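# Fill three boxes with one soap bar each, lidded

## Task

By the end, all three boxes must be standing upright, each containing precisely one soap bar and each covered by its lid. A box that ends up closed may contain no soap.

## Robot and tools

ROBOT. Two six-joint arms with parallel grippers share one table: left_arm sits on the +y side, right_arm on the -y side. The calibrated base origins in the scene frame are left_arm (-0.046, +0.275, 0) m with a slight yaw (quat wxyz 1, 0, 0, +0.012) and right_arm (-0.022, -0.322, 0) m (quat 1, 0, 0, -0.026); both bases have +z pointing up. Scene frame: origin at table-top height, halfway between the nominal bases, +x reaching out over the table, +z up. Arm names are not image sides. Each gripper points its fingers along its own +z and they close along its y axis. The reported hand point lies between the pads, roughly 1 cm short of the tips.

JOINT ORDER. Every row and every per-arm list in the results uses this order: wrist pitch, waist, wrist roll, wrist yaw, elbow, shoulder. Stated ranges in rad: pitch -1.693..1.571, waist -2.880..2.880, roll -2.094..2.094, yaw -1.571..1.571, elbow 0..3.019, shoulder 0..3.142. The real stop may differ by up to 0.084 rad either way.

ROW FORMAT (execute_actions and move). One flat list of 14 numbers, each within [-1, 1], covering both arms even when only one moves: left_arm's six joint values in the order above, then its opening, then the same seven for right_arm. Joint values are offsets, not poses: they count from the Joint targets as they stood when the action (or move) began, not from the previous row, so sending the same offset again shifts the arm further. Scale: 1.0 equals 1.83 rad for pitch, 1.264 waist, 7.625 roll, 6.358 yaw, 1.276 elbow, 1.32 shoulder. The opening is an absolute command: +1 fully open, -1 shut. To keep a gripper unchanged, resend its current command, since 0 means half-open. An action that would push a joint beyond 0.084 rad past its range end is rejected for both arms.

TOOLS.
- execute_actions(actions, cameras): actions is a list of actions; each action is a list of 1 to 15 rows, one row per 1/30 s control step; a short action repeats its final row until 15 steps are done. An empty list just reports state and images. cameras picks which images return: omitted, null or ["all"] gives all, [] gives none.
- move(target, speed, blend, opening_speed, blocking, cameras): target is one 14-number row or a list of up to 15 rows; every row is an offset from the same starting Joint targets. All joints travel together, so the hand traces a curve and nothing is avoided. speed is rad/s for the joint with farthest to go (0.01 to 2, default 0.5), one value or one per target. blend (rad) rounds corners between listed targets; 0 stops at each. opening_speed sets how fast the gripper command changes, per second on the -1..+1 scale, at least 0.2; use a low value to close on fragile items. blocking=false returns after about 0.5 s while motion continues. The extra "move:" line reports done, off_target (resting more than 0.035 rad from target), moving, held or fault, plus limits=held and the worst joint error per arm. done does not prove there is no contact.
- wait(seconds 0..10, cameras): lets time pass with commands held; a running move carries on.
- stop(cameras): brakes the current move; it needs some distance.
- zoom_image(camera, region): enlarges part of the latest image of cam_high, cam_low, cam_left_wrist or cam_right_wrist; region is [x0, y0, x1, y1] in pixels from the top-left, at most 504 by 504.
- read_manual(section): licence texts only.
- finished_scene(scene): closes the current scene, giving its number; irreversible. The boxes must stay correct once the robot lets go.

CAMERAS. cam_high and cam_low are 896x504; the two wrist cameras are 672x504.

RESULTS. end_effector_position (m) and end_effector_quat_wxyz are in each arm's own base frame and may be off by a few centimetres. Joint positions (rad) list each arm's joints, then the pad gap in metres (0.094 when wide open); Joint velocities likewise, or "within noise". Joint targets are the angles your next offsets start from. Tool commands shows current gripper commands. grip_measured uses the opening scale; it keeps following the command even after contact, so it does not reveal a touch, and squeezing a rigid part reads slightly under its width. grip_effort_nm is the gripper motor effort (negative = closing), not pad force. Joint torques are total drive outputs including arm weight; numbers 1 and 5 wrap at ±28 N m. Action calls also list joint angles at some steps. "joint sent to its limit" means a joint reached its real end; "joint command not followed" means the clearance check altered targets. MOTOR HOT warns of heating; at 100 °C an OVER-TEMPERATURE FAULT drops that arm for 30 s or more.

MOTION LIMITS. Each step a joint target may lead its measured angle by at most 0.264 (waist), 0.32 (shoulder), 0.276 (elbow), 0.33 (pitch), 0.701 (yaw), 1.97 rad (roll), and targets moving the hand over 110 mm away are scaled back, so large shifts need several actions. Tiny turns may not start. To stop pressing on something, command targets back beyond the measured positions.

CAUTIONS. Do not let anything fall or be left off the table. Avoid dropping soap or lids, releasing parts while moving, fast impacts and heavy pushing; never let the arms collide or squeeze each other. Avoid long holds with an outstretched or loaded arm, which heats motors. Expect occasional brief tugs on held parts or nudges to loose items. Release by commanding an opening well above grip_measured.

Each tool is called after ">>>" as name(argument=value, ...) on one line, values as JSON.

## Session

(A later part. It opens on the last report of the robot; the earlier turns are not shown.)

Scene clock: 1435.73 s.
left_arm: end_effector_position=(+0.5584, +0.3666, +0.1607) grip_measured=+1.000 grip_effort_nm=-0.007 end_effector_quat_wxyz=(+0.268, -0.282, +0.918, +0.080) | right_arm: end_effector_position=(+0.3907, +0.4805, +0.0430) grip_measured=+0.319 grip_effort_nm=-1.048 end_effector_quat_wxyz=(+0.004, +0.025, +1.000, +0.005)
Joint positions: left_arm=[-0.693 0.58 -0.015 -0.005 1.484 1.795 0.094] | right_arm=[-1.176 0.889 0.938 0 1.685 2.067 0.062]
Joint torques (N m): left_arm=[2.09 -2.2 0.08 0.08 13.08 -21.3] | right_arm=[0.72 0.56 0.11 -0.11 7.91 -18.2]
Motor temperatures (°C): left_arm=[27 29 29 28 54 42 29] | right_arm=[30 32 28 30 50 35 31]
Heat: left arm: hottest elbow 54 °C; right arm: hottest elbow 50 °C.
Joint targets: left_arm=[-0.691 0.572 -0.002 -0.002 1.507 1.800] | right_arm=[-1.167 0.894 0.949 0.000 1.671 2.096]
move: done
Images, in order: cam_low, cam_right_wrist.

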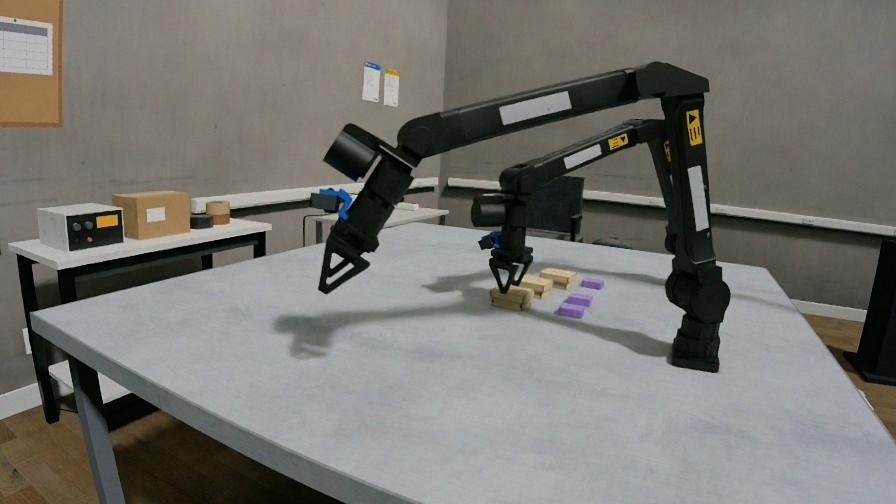

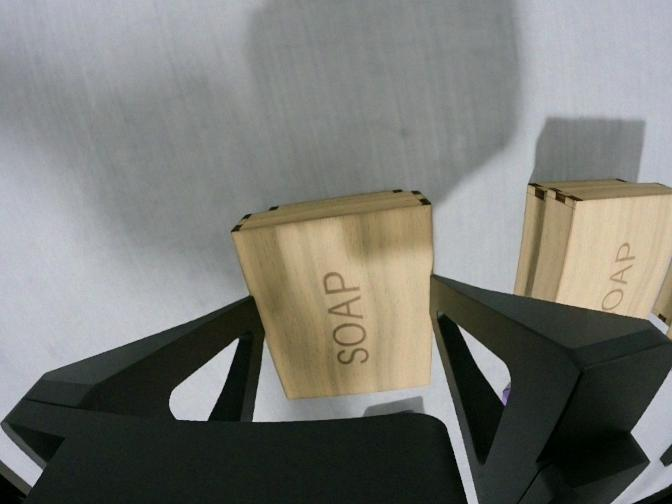

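>>> zoom_image(camera="cam_right_wrist", region=[220, 170, 440, 280])

>>> move(target=[[0,0,0,0,0,0,1,-0.0104,0,0,0,0.0462,-0.0295,0.25],[0,0,0,0,0,0,1,-0.0421,0,0,0,0.0826,-0.0505,0.25],[0,0,0,0,0,0,1,-0.076,0,0,0,0.1141,-0.0667,0.25]], speed=0.08, blend=[0,0.02,0])

Scaled by 2.291 from the camera's 672x504 image, which has a finer 960x720 frame.

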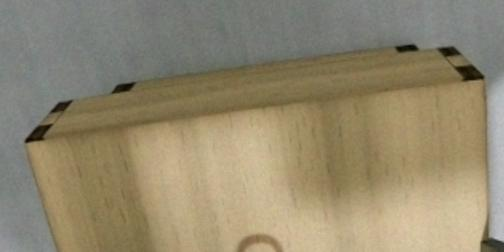

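Scene clock: 1459.30 s.
left_arm: end_effector_position=(+0.5584, +0.3666, +0.1607) grip_measured=+1.000 grip_effort_nm=-0.007 end_effector_quat_wxyz=(+0.268, -0.282, +0.918, +0.080) | right_arm: end_effector_position=(+0.3905, +0.4802, +0.0959) grip_measured=+0.317 grip_effort_nm=-1.077 end_effector_quat_wxyz=(+0.002, +0.025, +1.000, +0.003)
Joint positions: left_arm=[-0.693 0.58 -0.015 -0.005 1.484 1.795 0.094] | right_arm=[-1.298 0.889 0.938 0 1.758 2.022 0.062]
Joint torques (N m): left_arm=[2.1 -2.26 0.08 0.08 13.08 -21.19] | right_arm=[0.1 0.62 0.11 -0.11 14.37 -21.3]
Joint targets: left_arm=[-0.691 0.572 -0.002 -0.002 1.507 1.800] | right_arm=[-1.306 0.894 0.949 0.000 1.816 2.008]
move: off_target (right_arm); right_arm: the elbow is farthest, 0.059 rad from its target

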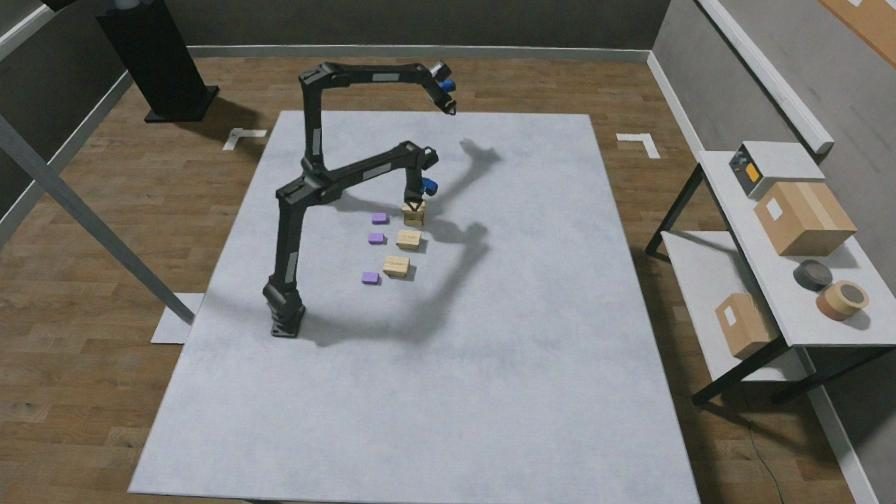

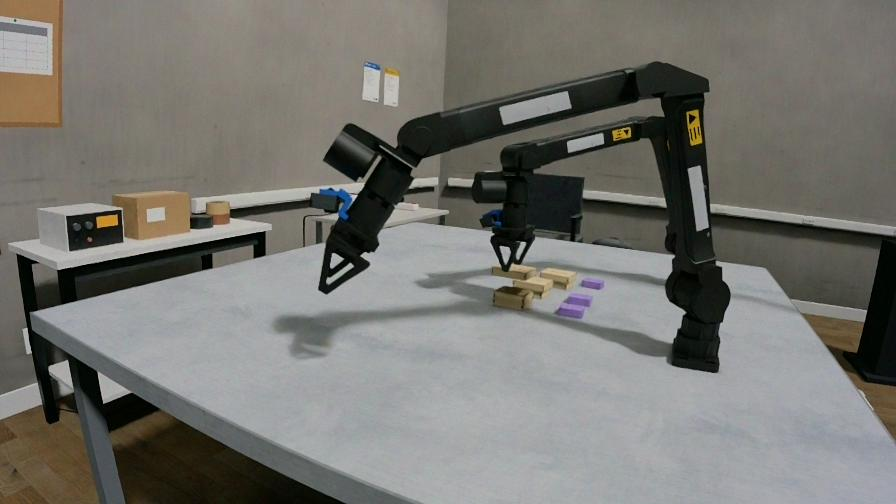

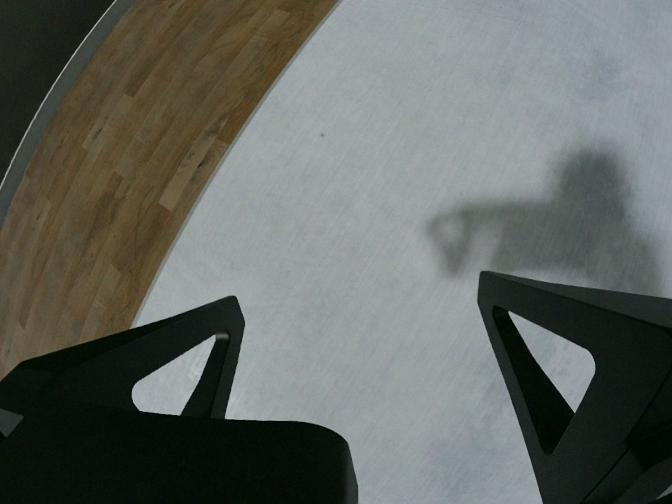

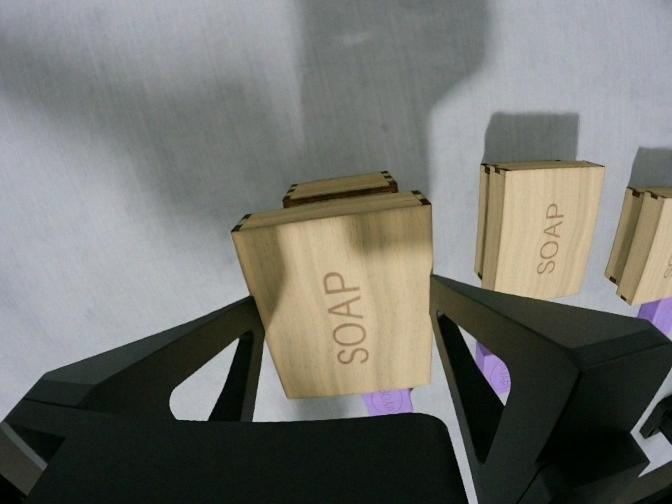

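>>> move(target=[0,0,0,0,0,0,1,-0.0044,0.1748,0.0287,0,0.0219,0.0394,0.25], speed=0.2, cameras=["cam_low","cam_right_wrist","cam_high"])

Scene clock: 1487.23 s.
left_arm: end_effector_position=(+0.5584, +0.3666, +0.1607) grip_measured=+1.000 grip_effort_nm=-0.012 end_effector_quat_wxyz=(+0.268, -0.282, +0.918, +0.080) | right_arm: end_effector_position=(+0.2745, +0.5623, +0.1012) grip_measured=+0.317 grip_effort_nm=-1.072 end_effector_quat_wxyz=(+0.004, +0.019, +1.000, +0.009)
Joint positions: left_arm=[-0.693 0.58 -0.015 -0.005 1.484 1.795 0.094] | right_arm=[-1.307 1.117 1.156 0 1.785 2.03 0.062]
Joint torques (N m): left_arm=[2.1 -2.14 0.08 0.08 13.08 -21.25] | right_arm=[0.1 -0.15 0.15 -0.1 14.56 -18.14]
Motor temperatures (°C): left_arm=[27 28 29 28 54 42 29] | right_arm=[30 32 28 30 55 39 32]
Heat: left arm: hottest elbow 54 °C; right arm: hottest elbow 55 °C.
Joint targets: left_arm=[-0.691 0.572 -0.002 -0.002 1.507 1.800] | right_arm=[-1.314 1.115 1.168 0.000 1.844 2.060]
move: off_target (right_arm); right_arm: the elbow is farthest, 0.059 rad from its target
Images, in order: cam_high, cam_low, cam_right_wrist.

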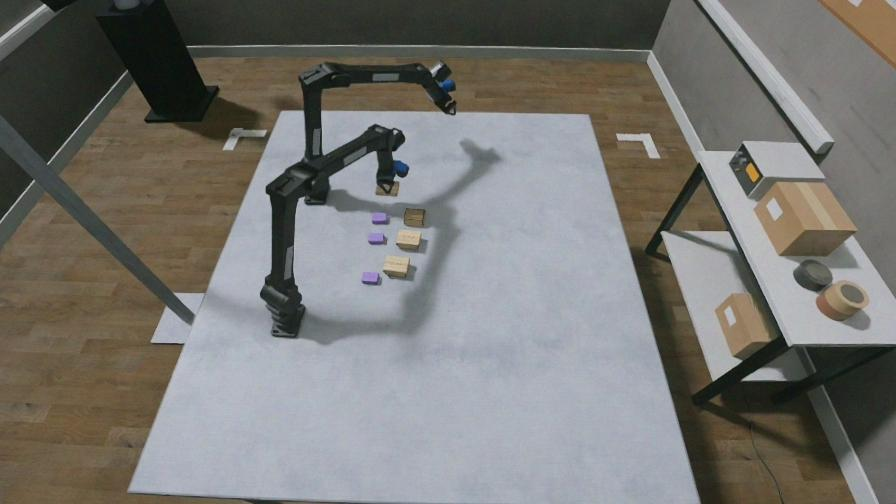

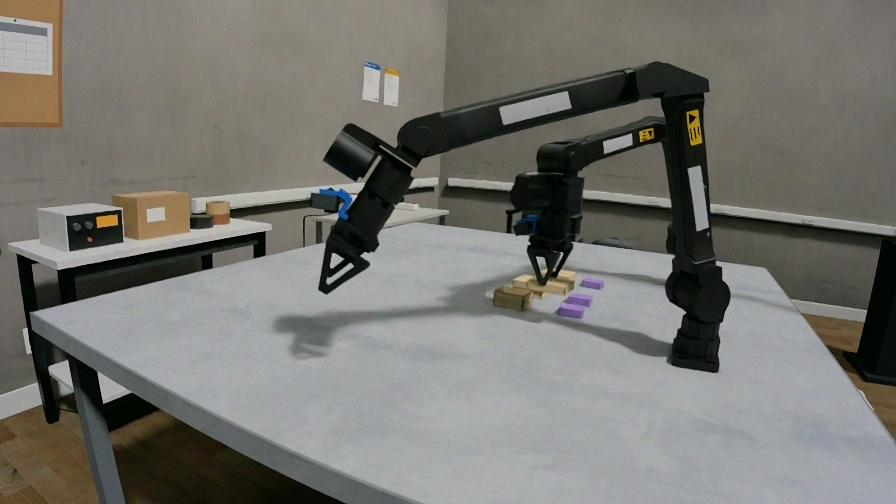

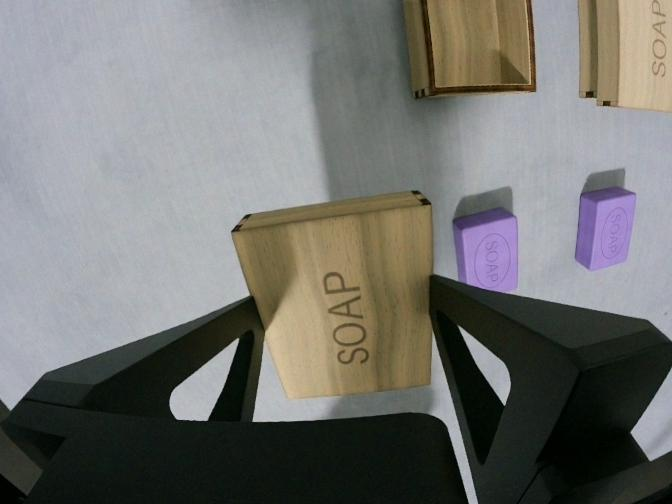

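>>> move(target=[[0,0,0,0,0,0,1,0,0,0,0,-0.0549,0,0.25],[0,0,0,0,0,0,1,0.0661,0,0,0,-0.1069,0.0292,0.25],[0,0,0,0,0,0,1,0.1055,0,0,0,-0.1351,0.0572,0.25]], speed=[0.12,0.12,0.05], blend=[0.02,0.02,0], cameras=["cam_low","cam_right_wrist"])

>>> zoom_image(camera="cam_low", region=[480, 250, 620, 330])

Scene clock: 1506.90 s.
left_arm: end_effector_position=(+0.5584, +0.3666, +0.1607) grip_measured=+1.000 grip_effort_nm=-0.007 end_effector_quat_wxyz=(+0.268, -0.282, +0.918, +0.080) | right_arm: end_effector_position=(+0.2755, +0.5643, +0.0235) grip_measured=+0.317 grip_effort_nm=-1.082 end_effector_quat_wxyz=(+0.005, +0.020, +1.000, +0.011)
Joint positions: left_arm=[-0.693 0.58 -0.015 -0.005 1.484 1.795 0.094] | right_arm=[-1.133 1.117 1.157 0 1.689 2.102 0.062]
Joint torques (N m): left_arm=[2.11 -2.26 0.08 0.08 13.07 -21.19] | right_arm=[0.83 -0.15 0.12 -0.1 7.61 -18.14]
Joint targets: left_arm=[-0.691 0.572 -0.002 -0.002 1.507 1.800] | right_arm=[-1.121 1.115 1.168 0.000 1.672 2.136]
move: done
Images, in order: cam_low, cam_right_wrist.

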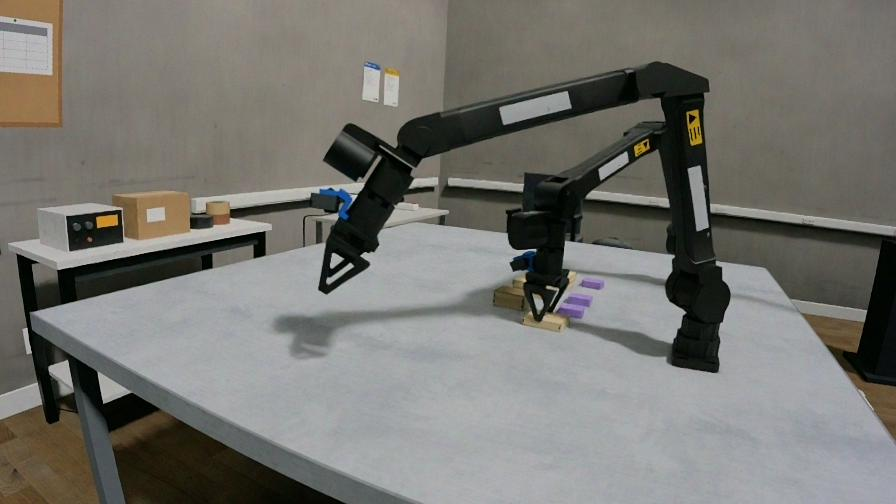

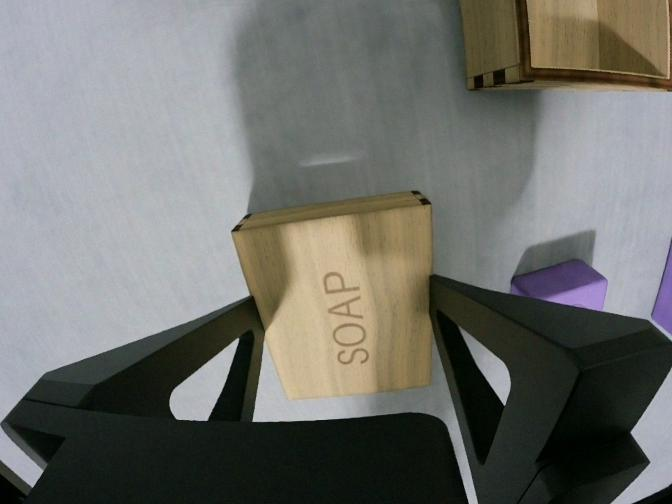

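Scaled by 3.600 from the camera's 896x504 image, which has a finer 1280x720 frame.

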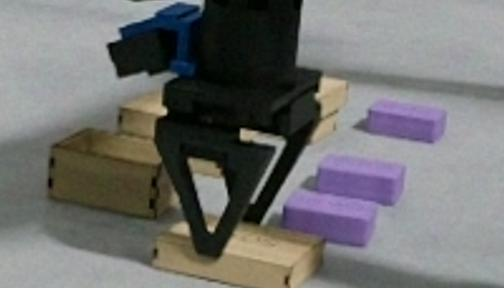

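>>> move(target=[0,0,0,0,0,0,1,0.002,0,0,0,-0.002,0.0061,0.25], speed=0.03, cameras=["cam_low","cam_right_wrist"])

>>> zoom_image(camera="cam_low", region=[510, 290, 590, 340])

Scene clock: 1515.90 s.
left_arm: end_effector_position=(+0.5584, +0.3666, +0.1607) grip_measured=+1.000 grip_effort_nm=-0.012 end_effector_quat_wxyz=(+0.268, -0.282, +0.918, +0.080) | right_arm: end_effector_position=(+0.2755, +0.5643, +0.0235) grip_measured=+0.317 grip_effort_nm=-1.082 end_effector_quat_wxyz=(+0.005, +0.020, +1.000, +0.011)
Joint positions: left_arm=[-0.693 0.58 -0.015 -0.005 1.484 1.795 0.094] | right_arm=[-1.133 1.117 1.157 0 1.689 2.102 0.062]
Joint torques (N m): left_arm=[2.11 -2.26 0.08 0.08 13.08 -21.19] | right_arm=[0.98 -0.09 0.12 -0.1 7.39 -17.61]
Joint targets: left_arm=[-0.691 0.572 -0.002 -0.002 1.507 1.800] | right_arm=[-1.117 1.115 1.168 0.000 1.669 2.144]
move: off_target (right_arm); right_arm: the shoulder is farthest, 0.042 rad from its target
Images, in order: cam_low, cam_right_wrist.

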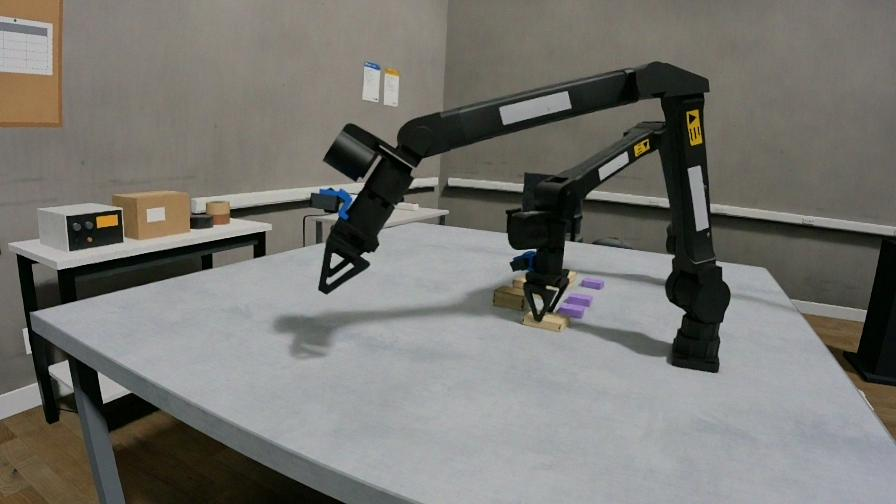

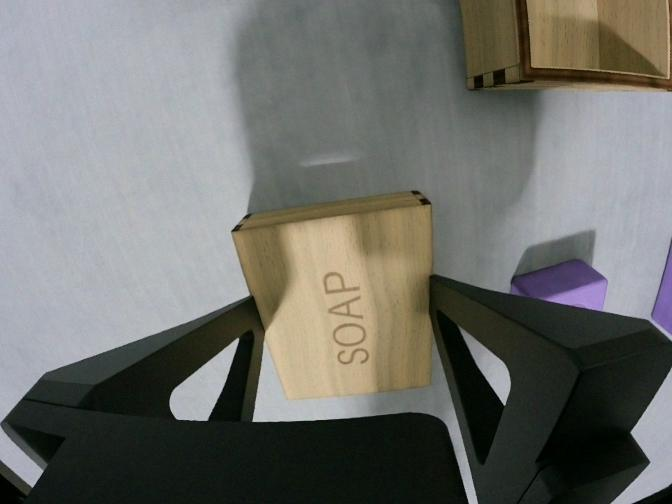

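Scaled by 6.300 from the camera's 896x504 image, which has a finer 1280x720 frame.

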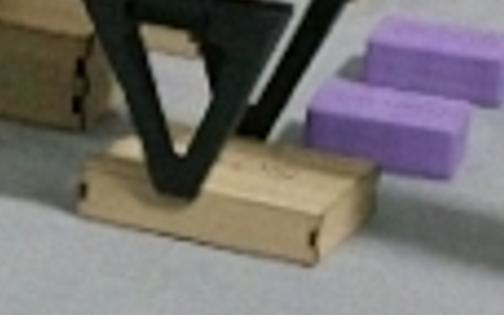

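>>> move(target=[[0,0,0,0,0,0,1,0,0,0,0,0,-0.0242,0.25],[0,0,0,0,0,0,1,0,0,0,0,0,-0.0242,0.62],[0,0,0,0,0,0,1,-0.0142,0,0,0,0.0509,-0.0394,0.62],[0,0,0,0,0,0,1,-0.0514,0,0,0,0.0859,-0.0602,0.62],[0,0,0,0,0,0,1,-0.1087,0,0,0,0.1364,-0.0955,0.62],[0,0,0,0,0,0,1,-0.0443,-0.038,-0.0083,0,-0.1677,-0.2492,0.62]], speed=[0.1,0.1,0.1,0.12,0.2,0.3], blend=[0,0,0,0.03,0.03,0], opening_speed=0.4, cameras=["cam_low","cam_right_wrist"])

Scene clock: 1553.63 s.
left_arm: end_effector_position=(+0.5584, +0.3666, +0.1607) grip_measured=+1.000 grip_effort_nm=-0.012 end_effector_quat_wxyz=(+0.268, -0.282, +0.918, +0.080) | right_arm: end_effector_position=(+0.2592, +0.4774, +0.0999) grip_measured=+0.618 grip_effort_nm=0.037 end_effector_quat_wxyz=(+0.001, +0.021, +1.000, +0.003)
Joint positions: left_arm=[-0.693 0.58 -0.015 -0.005 1.484 1.795 0.094] | right_arm=[-1.207 1.074 1.117 0 1.471 1.828 0.076]
Joint torques (N m): left_arm=[2.11 -2.26 0.08 0.08 13.08 -21.25] | right_arm=[0.79 -0.5 -0.08 -0.1 7.91 -18.32]
Motor temperatures (°C): left_arm=[27 28 29 28 54 42 29] | right_arm=[30 32 28 30 47 39 32]
Heat: left arm: hottest elbow 54 °C; right arm: hottest elbow 47 °C.
Joint targets: left_arm=[-0.691 0.572 -0.002 -0.002 1.507 1.800] | right_arm=[-1.198 1.067 1.105 0.000 1.455 1.815]
move: done
Images, in order: cam_low, cam_right_wrist.

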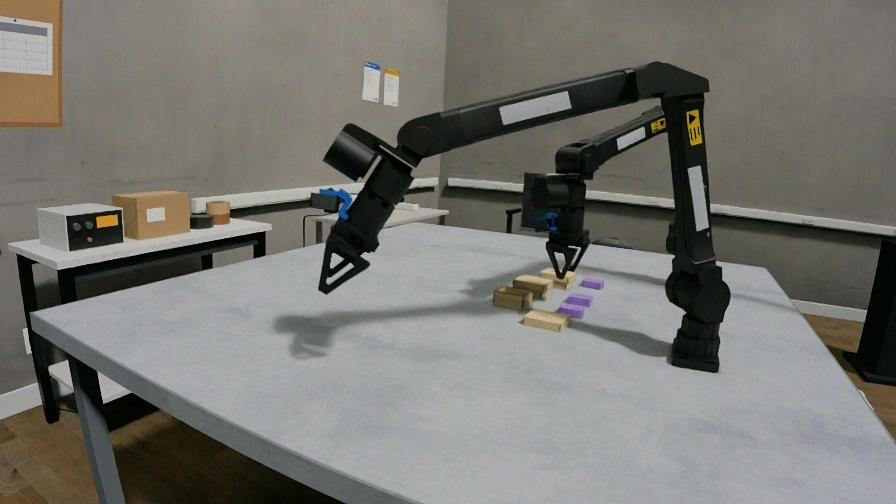

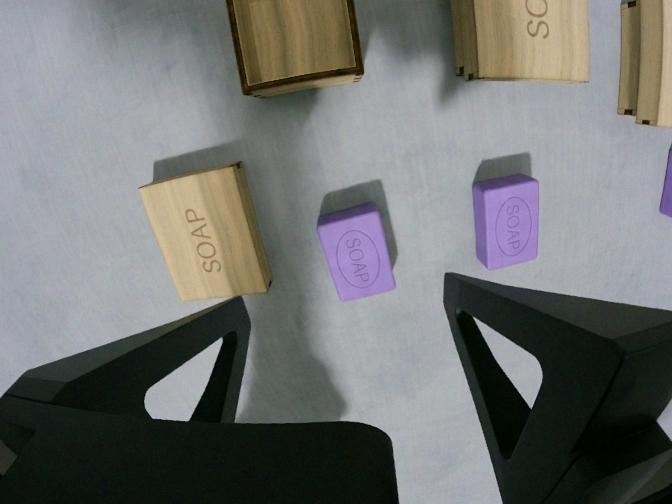

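>>> move(target=[0,0,0,0,0,0,1,0.0563,0.0293,-0.0167,0,-0.065,0.0409,0.5], speed=0.15, opening_speed=0.5, cameras=["cam_right_wrist"])

Scene clock: 1581.53 s.
left_arm: end_effector_position=(+0.5584, +0.3666, +0.1607) grip_measured=+1.000 grip_effort_nm=-0.007 end_effector_quat_wxyz=(+0.268, -0.282, +0.918, +0.080) | right_arm: end_effector_position=(+0.2438, +0.4751, +0.0620) grip_measured=+0.502 grip_effort_nm=-0.129 end_effector_quat_wxyz=(+0.002, -0.054, +0.999, +0.004)
Joint positions: left_arm=[-0.693 0.58 -0.015 -0.005 1.484 1.795 0.094] | right_arm=[-1.104 1.097 0.989 0 1.386 1.844 0.071]
Joint torques (N m): left_arm=[2.1 -2.2 0.08 0.08 13.08 -21.25] | right_arm=[0.68 0.73 -0.09 -0.11 7.66 -15.21]
Joint targets: left_arm=[-0.691 0.572 -0.002 -0.002 1.507 1.800] | right_arm=[-1.095 1.104 0.977 0.000 1.372 1.868]
move: done
Images, in order: cam_right_wrist.

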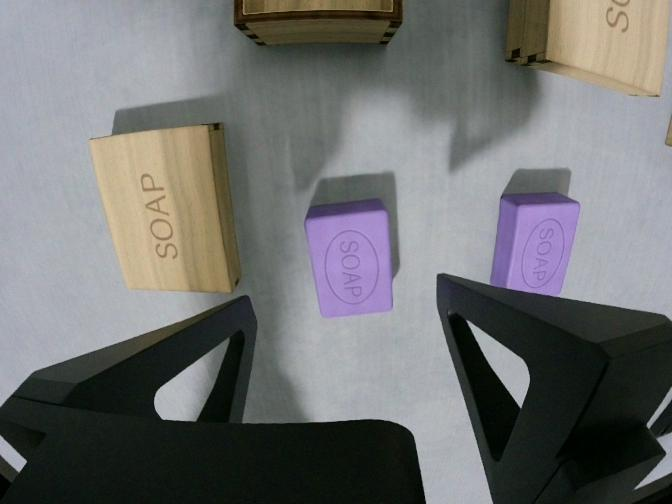

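>>> move(target=[[0,0,0,0,0,0,1,0.0454,0,0,0,-0.0282,0.0371,0.5],[0,0,0,0,0,0,1,0.0454,0,0,0,-0.0282,0.0371,-0.33]], speed=0.08, opening_speed=0.3, cameras=["cam_low","cam_right_wrist"])

>>> zoom_image(camera="cam_low", region=[510, 260, 610, 330])

Scene clock: 1636.70 s.
left_arm: end_effector_position=(+0.5584, +0.3666, +0.1607) grip_measured=+1.000 grip_effort_nm=-0.002 end_effector_quat_wxyz=(+0.268, -0.282, +0.918, +0.080) | right_arm: end_effector_position=(+0.2444, +0.4762, +0.0261) grip_measured=-0.263 grip_effort_nm=-1.028 end_effector_quat_wxyz=(+0.002, -0.054, +0.999, +0.004)
Joint positions: left_arm=[-0.693 0.58 -0.015 -0.005 1.484 1.795 0.094] | right_arm=[-1.021 1.097 0.989 0 1.35 1.891 0.035]
Joint torques (N m): left_arm=[2.11 -2.2 0.09 0.08 13.08 -21.25] | right_arm=[0.7 0.79 -0.09 -0.11 7.24 -15.21]
Joint targets: left_arm=[-0.691 0.572 -0.002 -0.002 1.507 1.800] | right_arm=[-1.012 1.104 0.977 0.000 1.337 1.918]
move: done
Images, in order: cam_low, cam_right_wrist.

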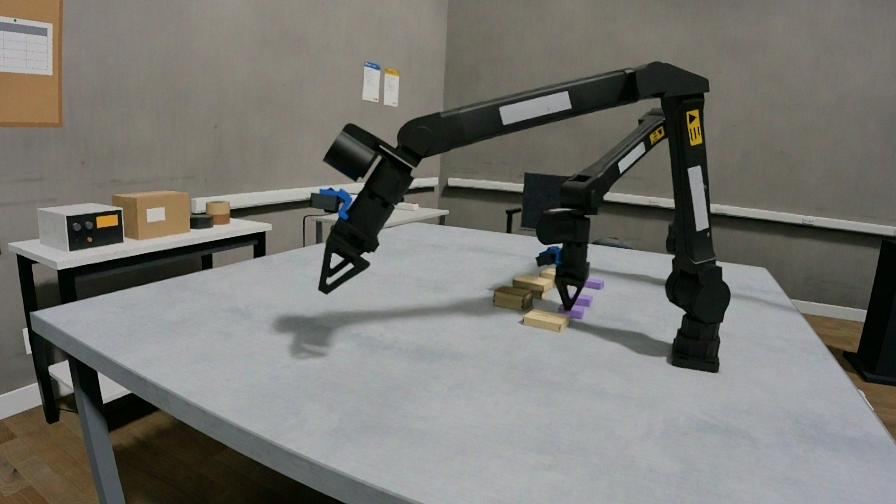

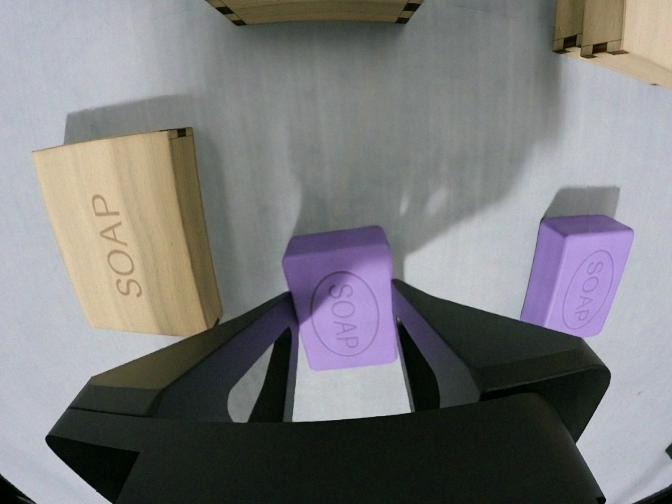

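Scaled by 5.040 from the camera's 896x504 image, which has a finer 1280x720 frame.

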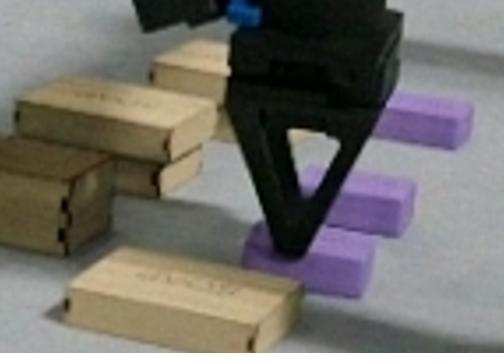

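>>> move(target=[[0,0,0,0,0,0,1,-0.0098,0,0,0,0.0455,-0.028,-0.33],[0,0,0,0,0,0,1,-0.0754,0,0,0,0.1003,-0.0715,-0.33],[0,0,0,0,0,0,1,-0.1929,-0.1748,-0.0064,0,0.4075,0.0852,-0.33]], speed=[0.1,0.15,0.25], blend=[0,0.03,0], cameras=["cam_low","cam_right_wrist"])

>>> zoom_image(camera="cam_low", region=[480, 230, 580, 330])

Scene clock: 1668.20 s.
left_arm: end_effector_position=(+0.5584, +0.3666, +0.1607) grip_measured=+1.000 grip_effort_nm=-0.007 end_effector_quat_wxyz=(+0.268, -0.282, +0.918, +0.080) | right_arm: end_effector_position=(+0.3907, +0.4768, +0.1212) grip_measured=-0.266 grip_effort_nm=-1.077 end_effector_quat_wxyz=(+0.001, +0.028, +1.000, +0.002)
Joint positions: left_arm=[-0.693 0.58 -0.015 -0.005 1.484 1.795 0.094] | right_arm=[-1.357 0.885 0.941 0 1.793 2.001 0.034]
Joint torques (N m): left_arm=[2.1 -2.2 0.08 0.08 13.08 -21.25] | right_arm=[0.05 -0.03 -0.12 -0.11 14.94 -17.96]
Joint targets: left_arm=[-0.691 0.572 -0.002 -0.002 1.507 1.800] | right_arm=[-1.365 0.883 0.929 0.000 1.856 2.030]
move: off_target (right_arm); right_arm: the elbow is farthest, 0.064 rad from its target
Images, in order: cam_low, cam_right_wrist.

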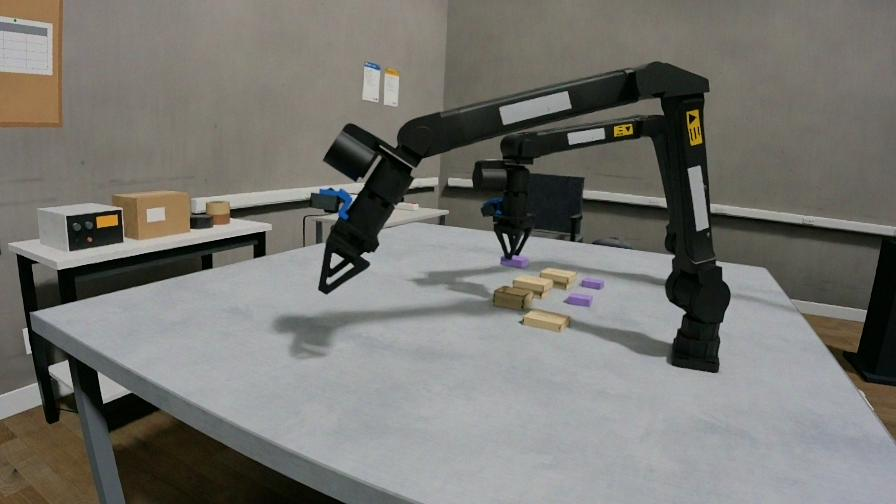

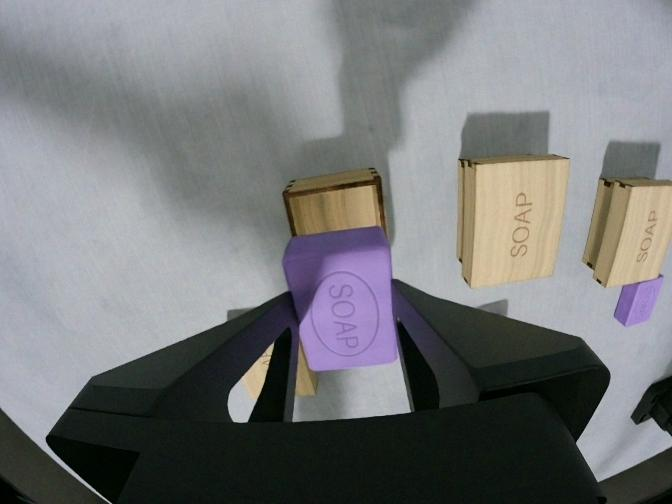

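Scaled by 5.040 from the camera's 896x504 image, which has a finer 1280x720 frame.

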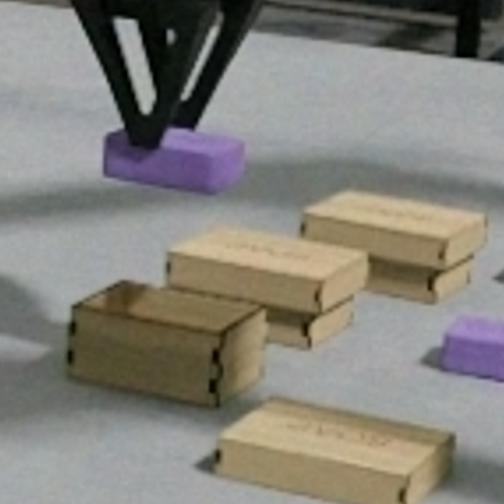

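>>> move(target=[0,0,0,0,0,0,1,0.0645,0.0119,0,0,-0.1089,0.0265,-0.33], speed=0.12, cameras=["cam_low","cam_right_wrist"])

>>> zoom_image(camera="cam_low", region=[480, 240, 560, 320])

>>> zoom_image(camera="cam_right_wrist", region=[240, 140, 440, 290])

Scene clock: 1700.23 s.
left_arm: end_effector_position=(+0.5584, +0.3666, +0.1607) grip_measured=+1.000 grip_effort_nm=-0.012 end_effector_quat_wxyz=(+0.268, -0.282, +0.918, +0.080) | right_arm: end_effector_position=(+0.3890, +0.4806, +0.0743) grip_measured=-0.266 grip_effort_nm=-1.082 end_effector_quat_wxyz=(+0.001, +0.024, +1.000, +0.001)
Joint positions: left_arm=[-0.693 0.58 -0.015 -0.005 1.484 1.795 0.094] | right_arm=[-1.256 0.891 0.94 0 1.729 2.041 0.034]
Joint torques (N m): left_arm=[2.11 -2.26 0.08 0.08 13.08 -21.25] | right_arm=[0.61 0.79 -0.09 -0.11 8.31 -18.32]
Joint targets: left_arm=[-0.691 0.572 -0.002 -0.002 1.507 1.800] | right_arm=[-1.247 0.898 0.929 0.000 1.718 2.065]
move: done
Images, in order: cam_low, cam_right_wrist.

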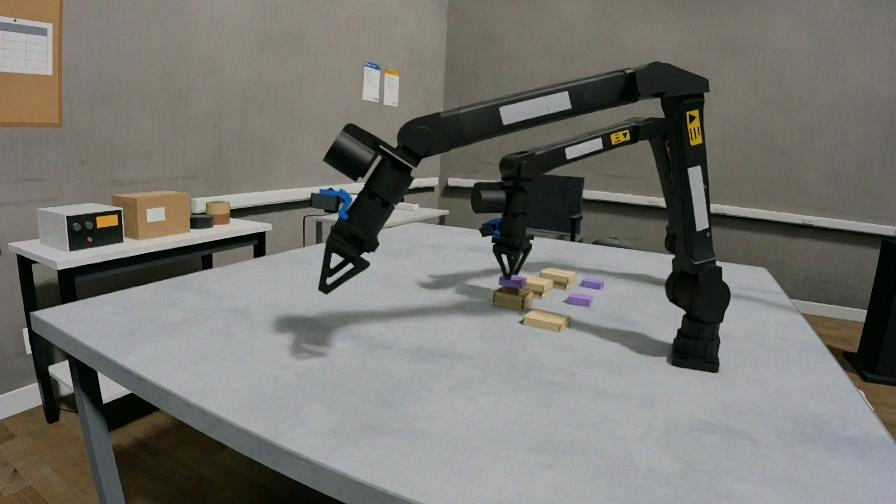

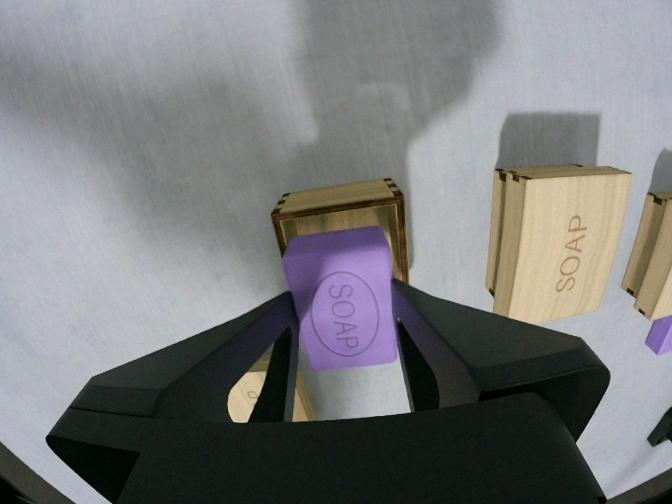

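Scaled by 6.300 from the camera's 896x504 image, which has a finer 1280x720 frame.

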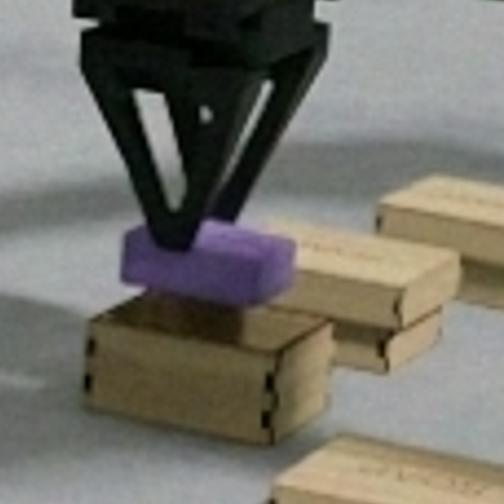

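Scaled by 2.520 from the camera's 672x504 image, which has a finer 960x720 frame.

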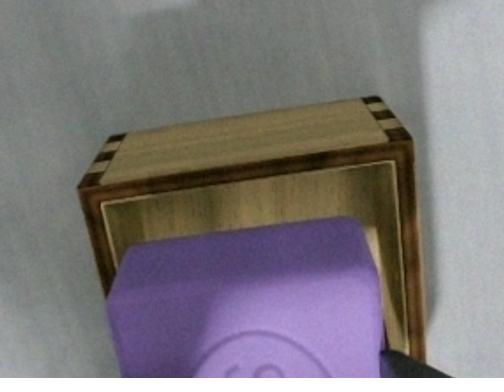

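>>> move(target=[0,0,0,0,0,0,1,0.0423,0,0,0,-0.0345,0.0261,-0.33], speed=0.05, cameras=["cam_low","cam_right_wrist"])

>>> zoom_image(camera="cam_low", region=[480, 250, 550, 320])

>>> zoom_image(camera="cam_right_wrist", region=[240, 160, 460, 400])

Scene clock: 1718.53 s.
left_arm: end_effector_position=(+0.5584, +0.3666, +0.1607) grip_measured=+1.000 grip_effort_nm=-0.007 end_effector_quat_wxyz=(+0.268, -0.282, +0.918, +0.080) | right_arm: end_effector_position=(+0.3894, +0.4811, +0.0410) grip_measured=-0.266 grip_effort_nm=-1.082 end_effector_quat_wxyz=(+0.002, +0.024, +1.000, +0.003)
Joint positions: left_arm=[-0.693 0.58 -0.015 -0.005 1.484 1.795 0.094] | right_arm=[-1.179 0.891 0.94 0 1.687 2.071 0.034]
Joint torques (N m): left_arm=[2.13 -2.14 0.08 0.08 13.08 -21.19] | right_arm=[0.75 0.73 -0.1 -0.11 7.98 -18.2]
Joint targets: left_arm=[-0.691 0.572 -0.002 -0.002 1.507 1.800] | right_arm=[-1.170 0.898 0.929 0.000 1.674 2.099]
move: done
Images, in order: cam_low, cam_right_wrist.

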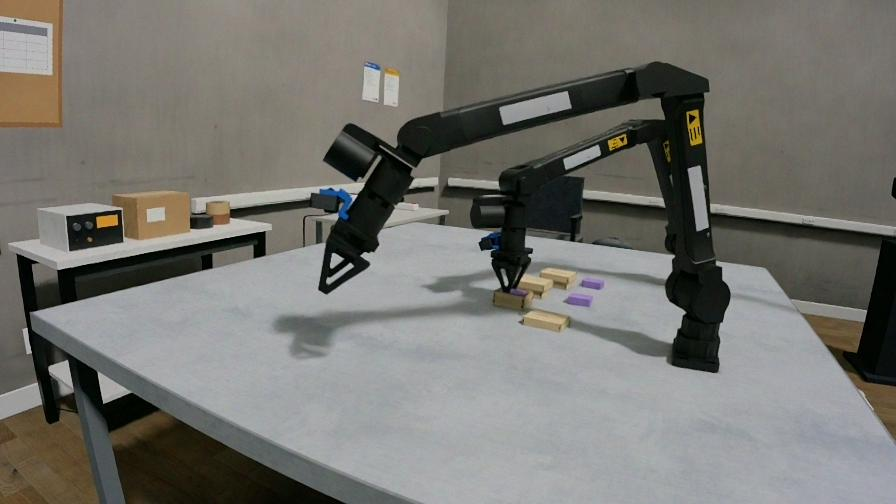

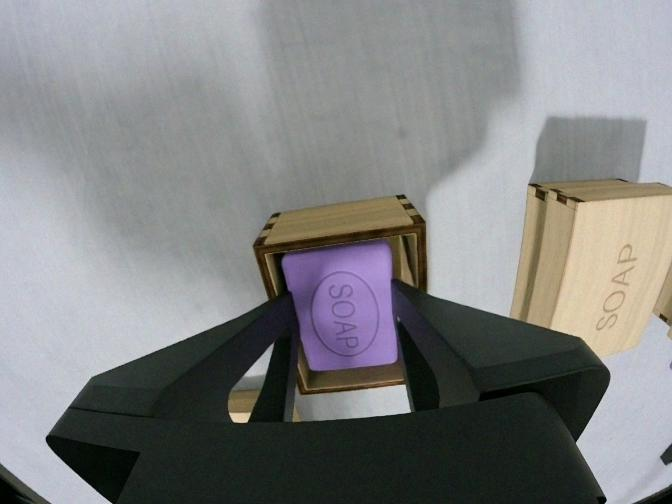

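Scaled by 7.200 from the camera's 896x504 image, which has a finer 1280x720 frame.

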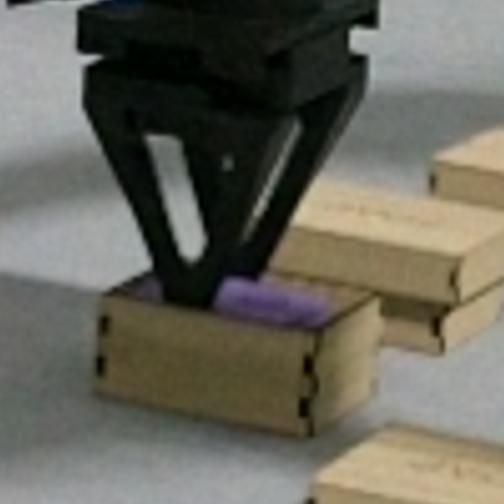

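Scaled by 2.100 from the camera's 672x504 image, which has a finer 960x720 frame.

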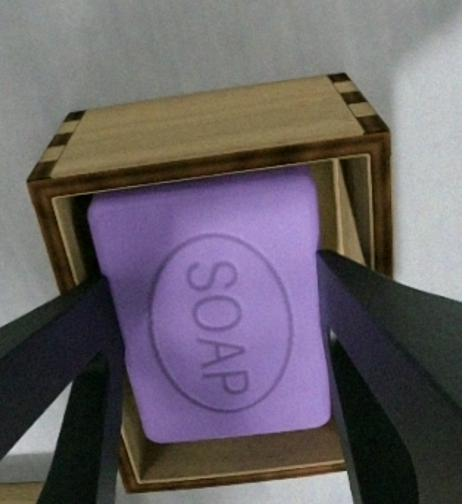

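>>> move(target=[[0,0,0,0,0,0,1,0,0,0,0,0,-0.0265,-0.33],[0,0,0,0,0,0,1,0.0035,0,0,0,-0.0092,-0.0344,-0.33]], speed=0.05, cameras=["cam_right_wrist"])

>>> zoom_image(camera="cam_right_wrist", region=[240, 160, 460, 400])

Scene clock: 1742.77 s.
left_arm: end_effector_position=(+0.5584, +0.3666, +0.1607) grip_measured=+1.000 grip_effort_nm=-0.007 end_effector_quat_wxyz=(+0.268, -0.282, +0.918, +0.080) | right_arm: end_effector_position=(+0.3874, +0.4787, +0.0367) grip_measured=-0.266 grip_effort_nm=-1.072 end_effector_quat_wxyz=(+0.000, +0.024, +1.000, +0.001)
Joint positions: left_arm=[-0.693 0.58 -0.015 -0.005 1.484 1.795 0.094] | right_arm=[-1.172 0.891 0.94 0 1.674 2.071 0.034]
Joint torques (N m): left_arm=[2.1 -2.26 0.09 0.08 13.08 -21.25] | right_arm=[0.73 0.79 -0.1 -0.11 7.94 -21.89]
Joint targets: left_arm=[-0.691 0.572 -0.002 -0.002 1.507 1.800] | right_arm=[-1.163 0.898 0.929 0.000 1.662 2.054]
move: done
Images, in order: cam_right_wrist.

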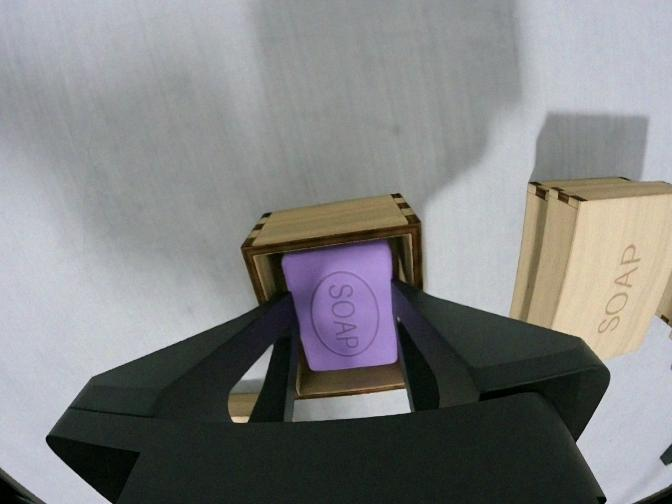

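Scaled by 2.100 from the camera's 672x504 image, which has a finer 960x720 frame.

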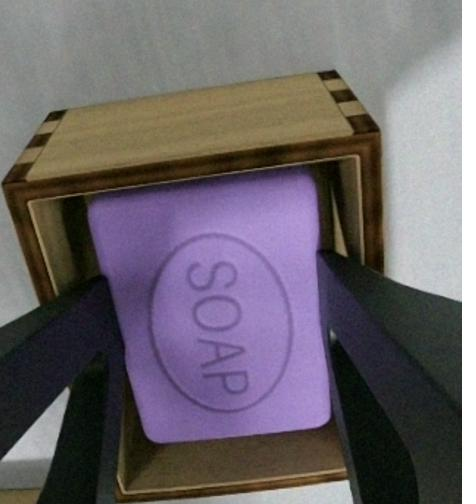

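>>> move(target=[0,0,0,0,0,0,1,0,0,0,0,0,0,-0.20], opening_speed=0.2, cameras=["cam_right_wrist"])

>>> zoom_image(camera="cam_right_wrist", region=[240, 160, 460, 400])

Scene clock: 1756.47 s.
left_arm: end_effector_position=(+0.5584, +0.3666, +0.1607) grip_measured=+1.000 grip_effort_nm=-0.012 end_effector_quat_wxyz=(+0.268, -0.282, +0.918, +0.080) | right_arm: end_effector_position=(+0.3875, +0.4787, +0.0367) grip_measured=-0.199 grip_effort_nm=-0.164 end_effector_quat_wxyz=(+0.001, +0.024, +1.000, +0.001)
Joint positions: left_arm=[-0.693 0.58 -0.015 -0.005 1.484 1.795 0.094] | right_arm=[-1.172 0.891 0.94 0 1.674 2.071 0.038]
Joint torques (N m): left_arm=[2.11 -2.26 0.09 0.08 13.07 -21.25] | right_arm=[0.68 0.73 -0.09 -0.11 7.94 -21.83]
Joint targets: left_arm=[-0.691 0.572 -0.002 -0.002 1.507 1.800] | right_arm=[-1.164 0.898 0.929 0.000 1.662 2.054]
move: done
Images, in order: cam_right_wrist.

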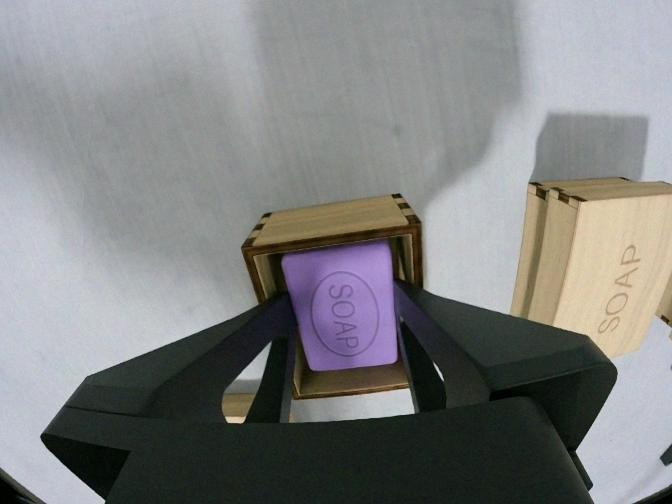

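Scaled by 2.100 from the camera's 672x504 image, which has a finer 960x720 frame.

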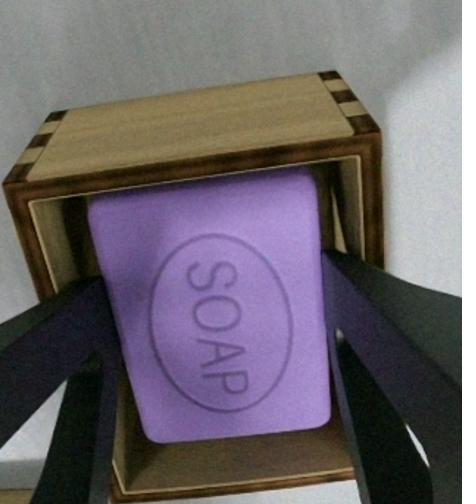

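>>> move(target=[0,0,0,0,0,0,1,0,0,0,0,0,0,-0.14], opening_speed=0.2, cameras=["cam_right_wrist"])

>>> zoom_image(camera="cam_right_wrist", region=[240, 160, 460, 400])

Scene clock: 1763.53 s.
left_arm: end_effector_position=(+0.5584, +0.3666, +0.1607) grip_measured=+1.000 grip_effort_nm=-0.007 end_effector_quat_wxyz=(+0.268, -0.282, +0.918, +0.080) | right_arm: end_effector_position=(+0.3875, +0.4788, +0.0373) grip_measured=-0.142 grip_effort_nm=0.037 end_effector_quat_wxyz=(+0.001, +0.024, +1.000, +0.001)
Joint positions: left_arm=[-0.693 0.58 -0.015 -0.005 1.484 1.795 0.094] | right_arm=[-1.172 0.891 0.94 0 1.674 2.07 0.04]
Joint torques (N m): left_arm=[2.11 -2.2 0.08 0.08 13.08 -21.19] | right_arm=[0.68 0.73 -0.09 -0.11 7.92 -21.77]
Joint targets: left_arm=[-0.691 0.572 -0.002 -0.002 1.507 1.800] | right_arm=[-1.164 0.898 0.929 0.000 1.662 2.054]
move: done
Images, in order: cam_right_wrist.

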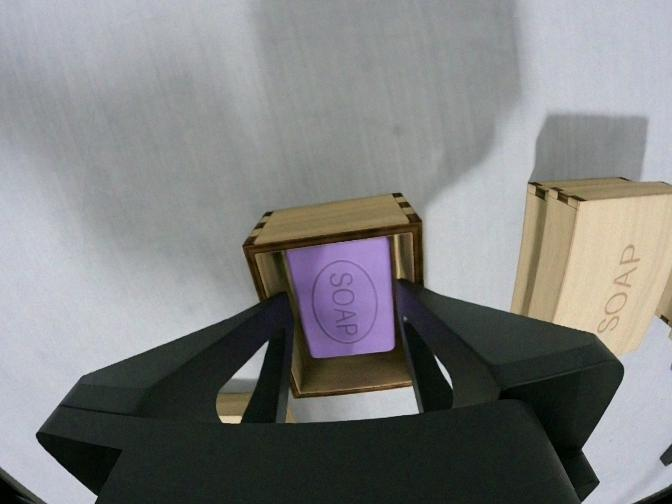

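Scaled by 2.100 from the camera's 672x504 image, which has a finer 960x720 frame.

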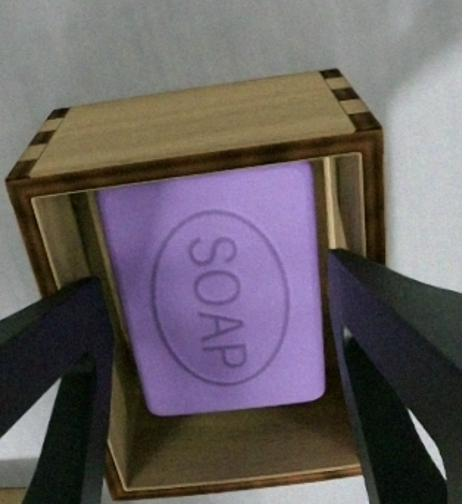

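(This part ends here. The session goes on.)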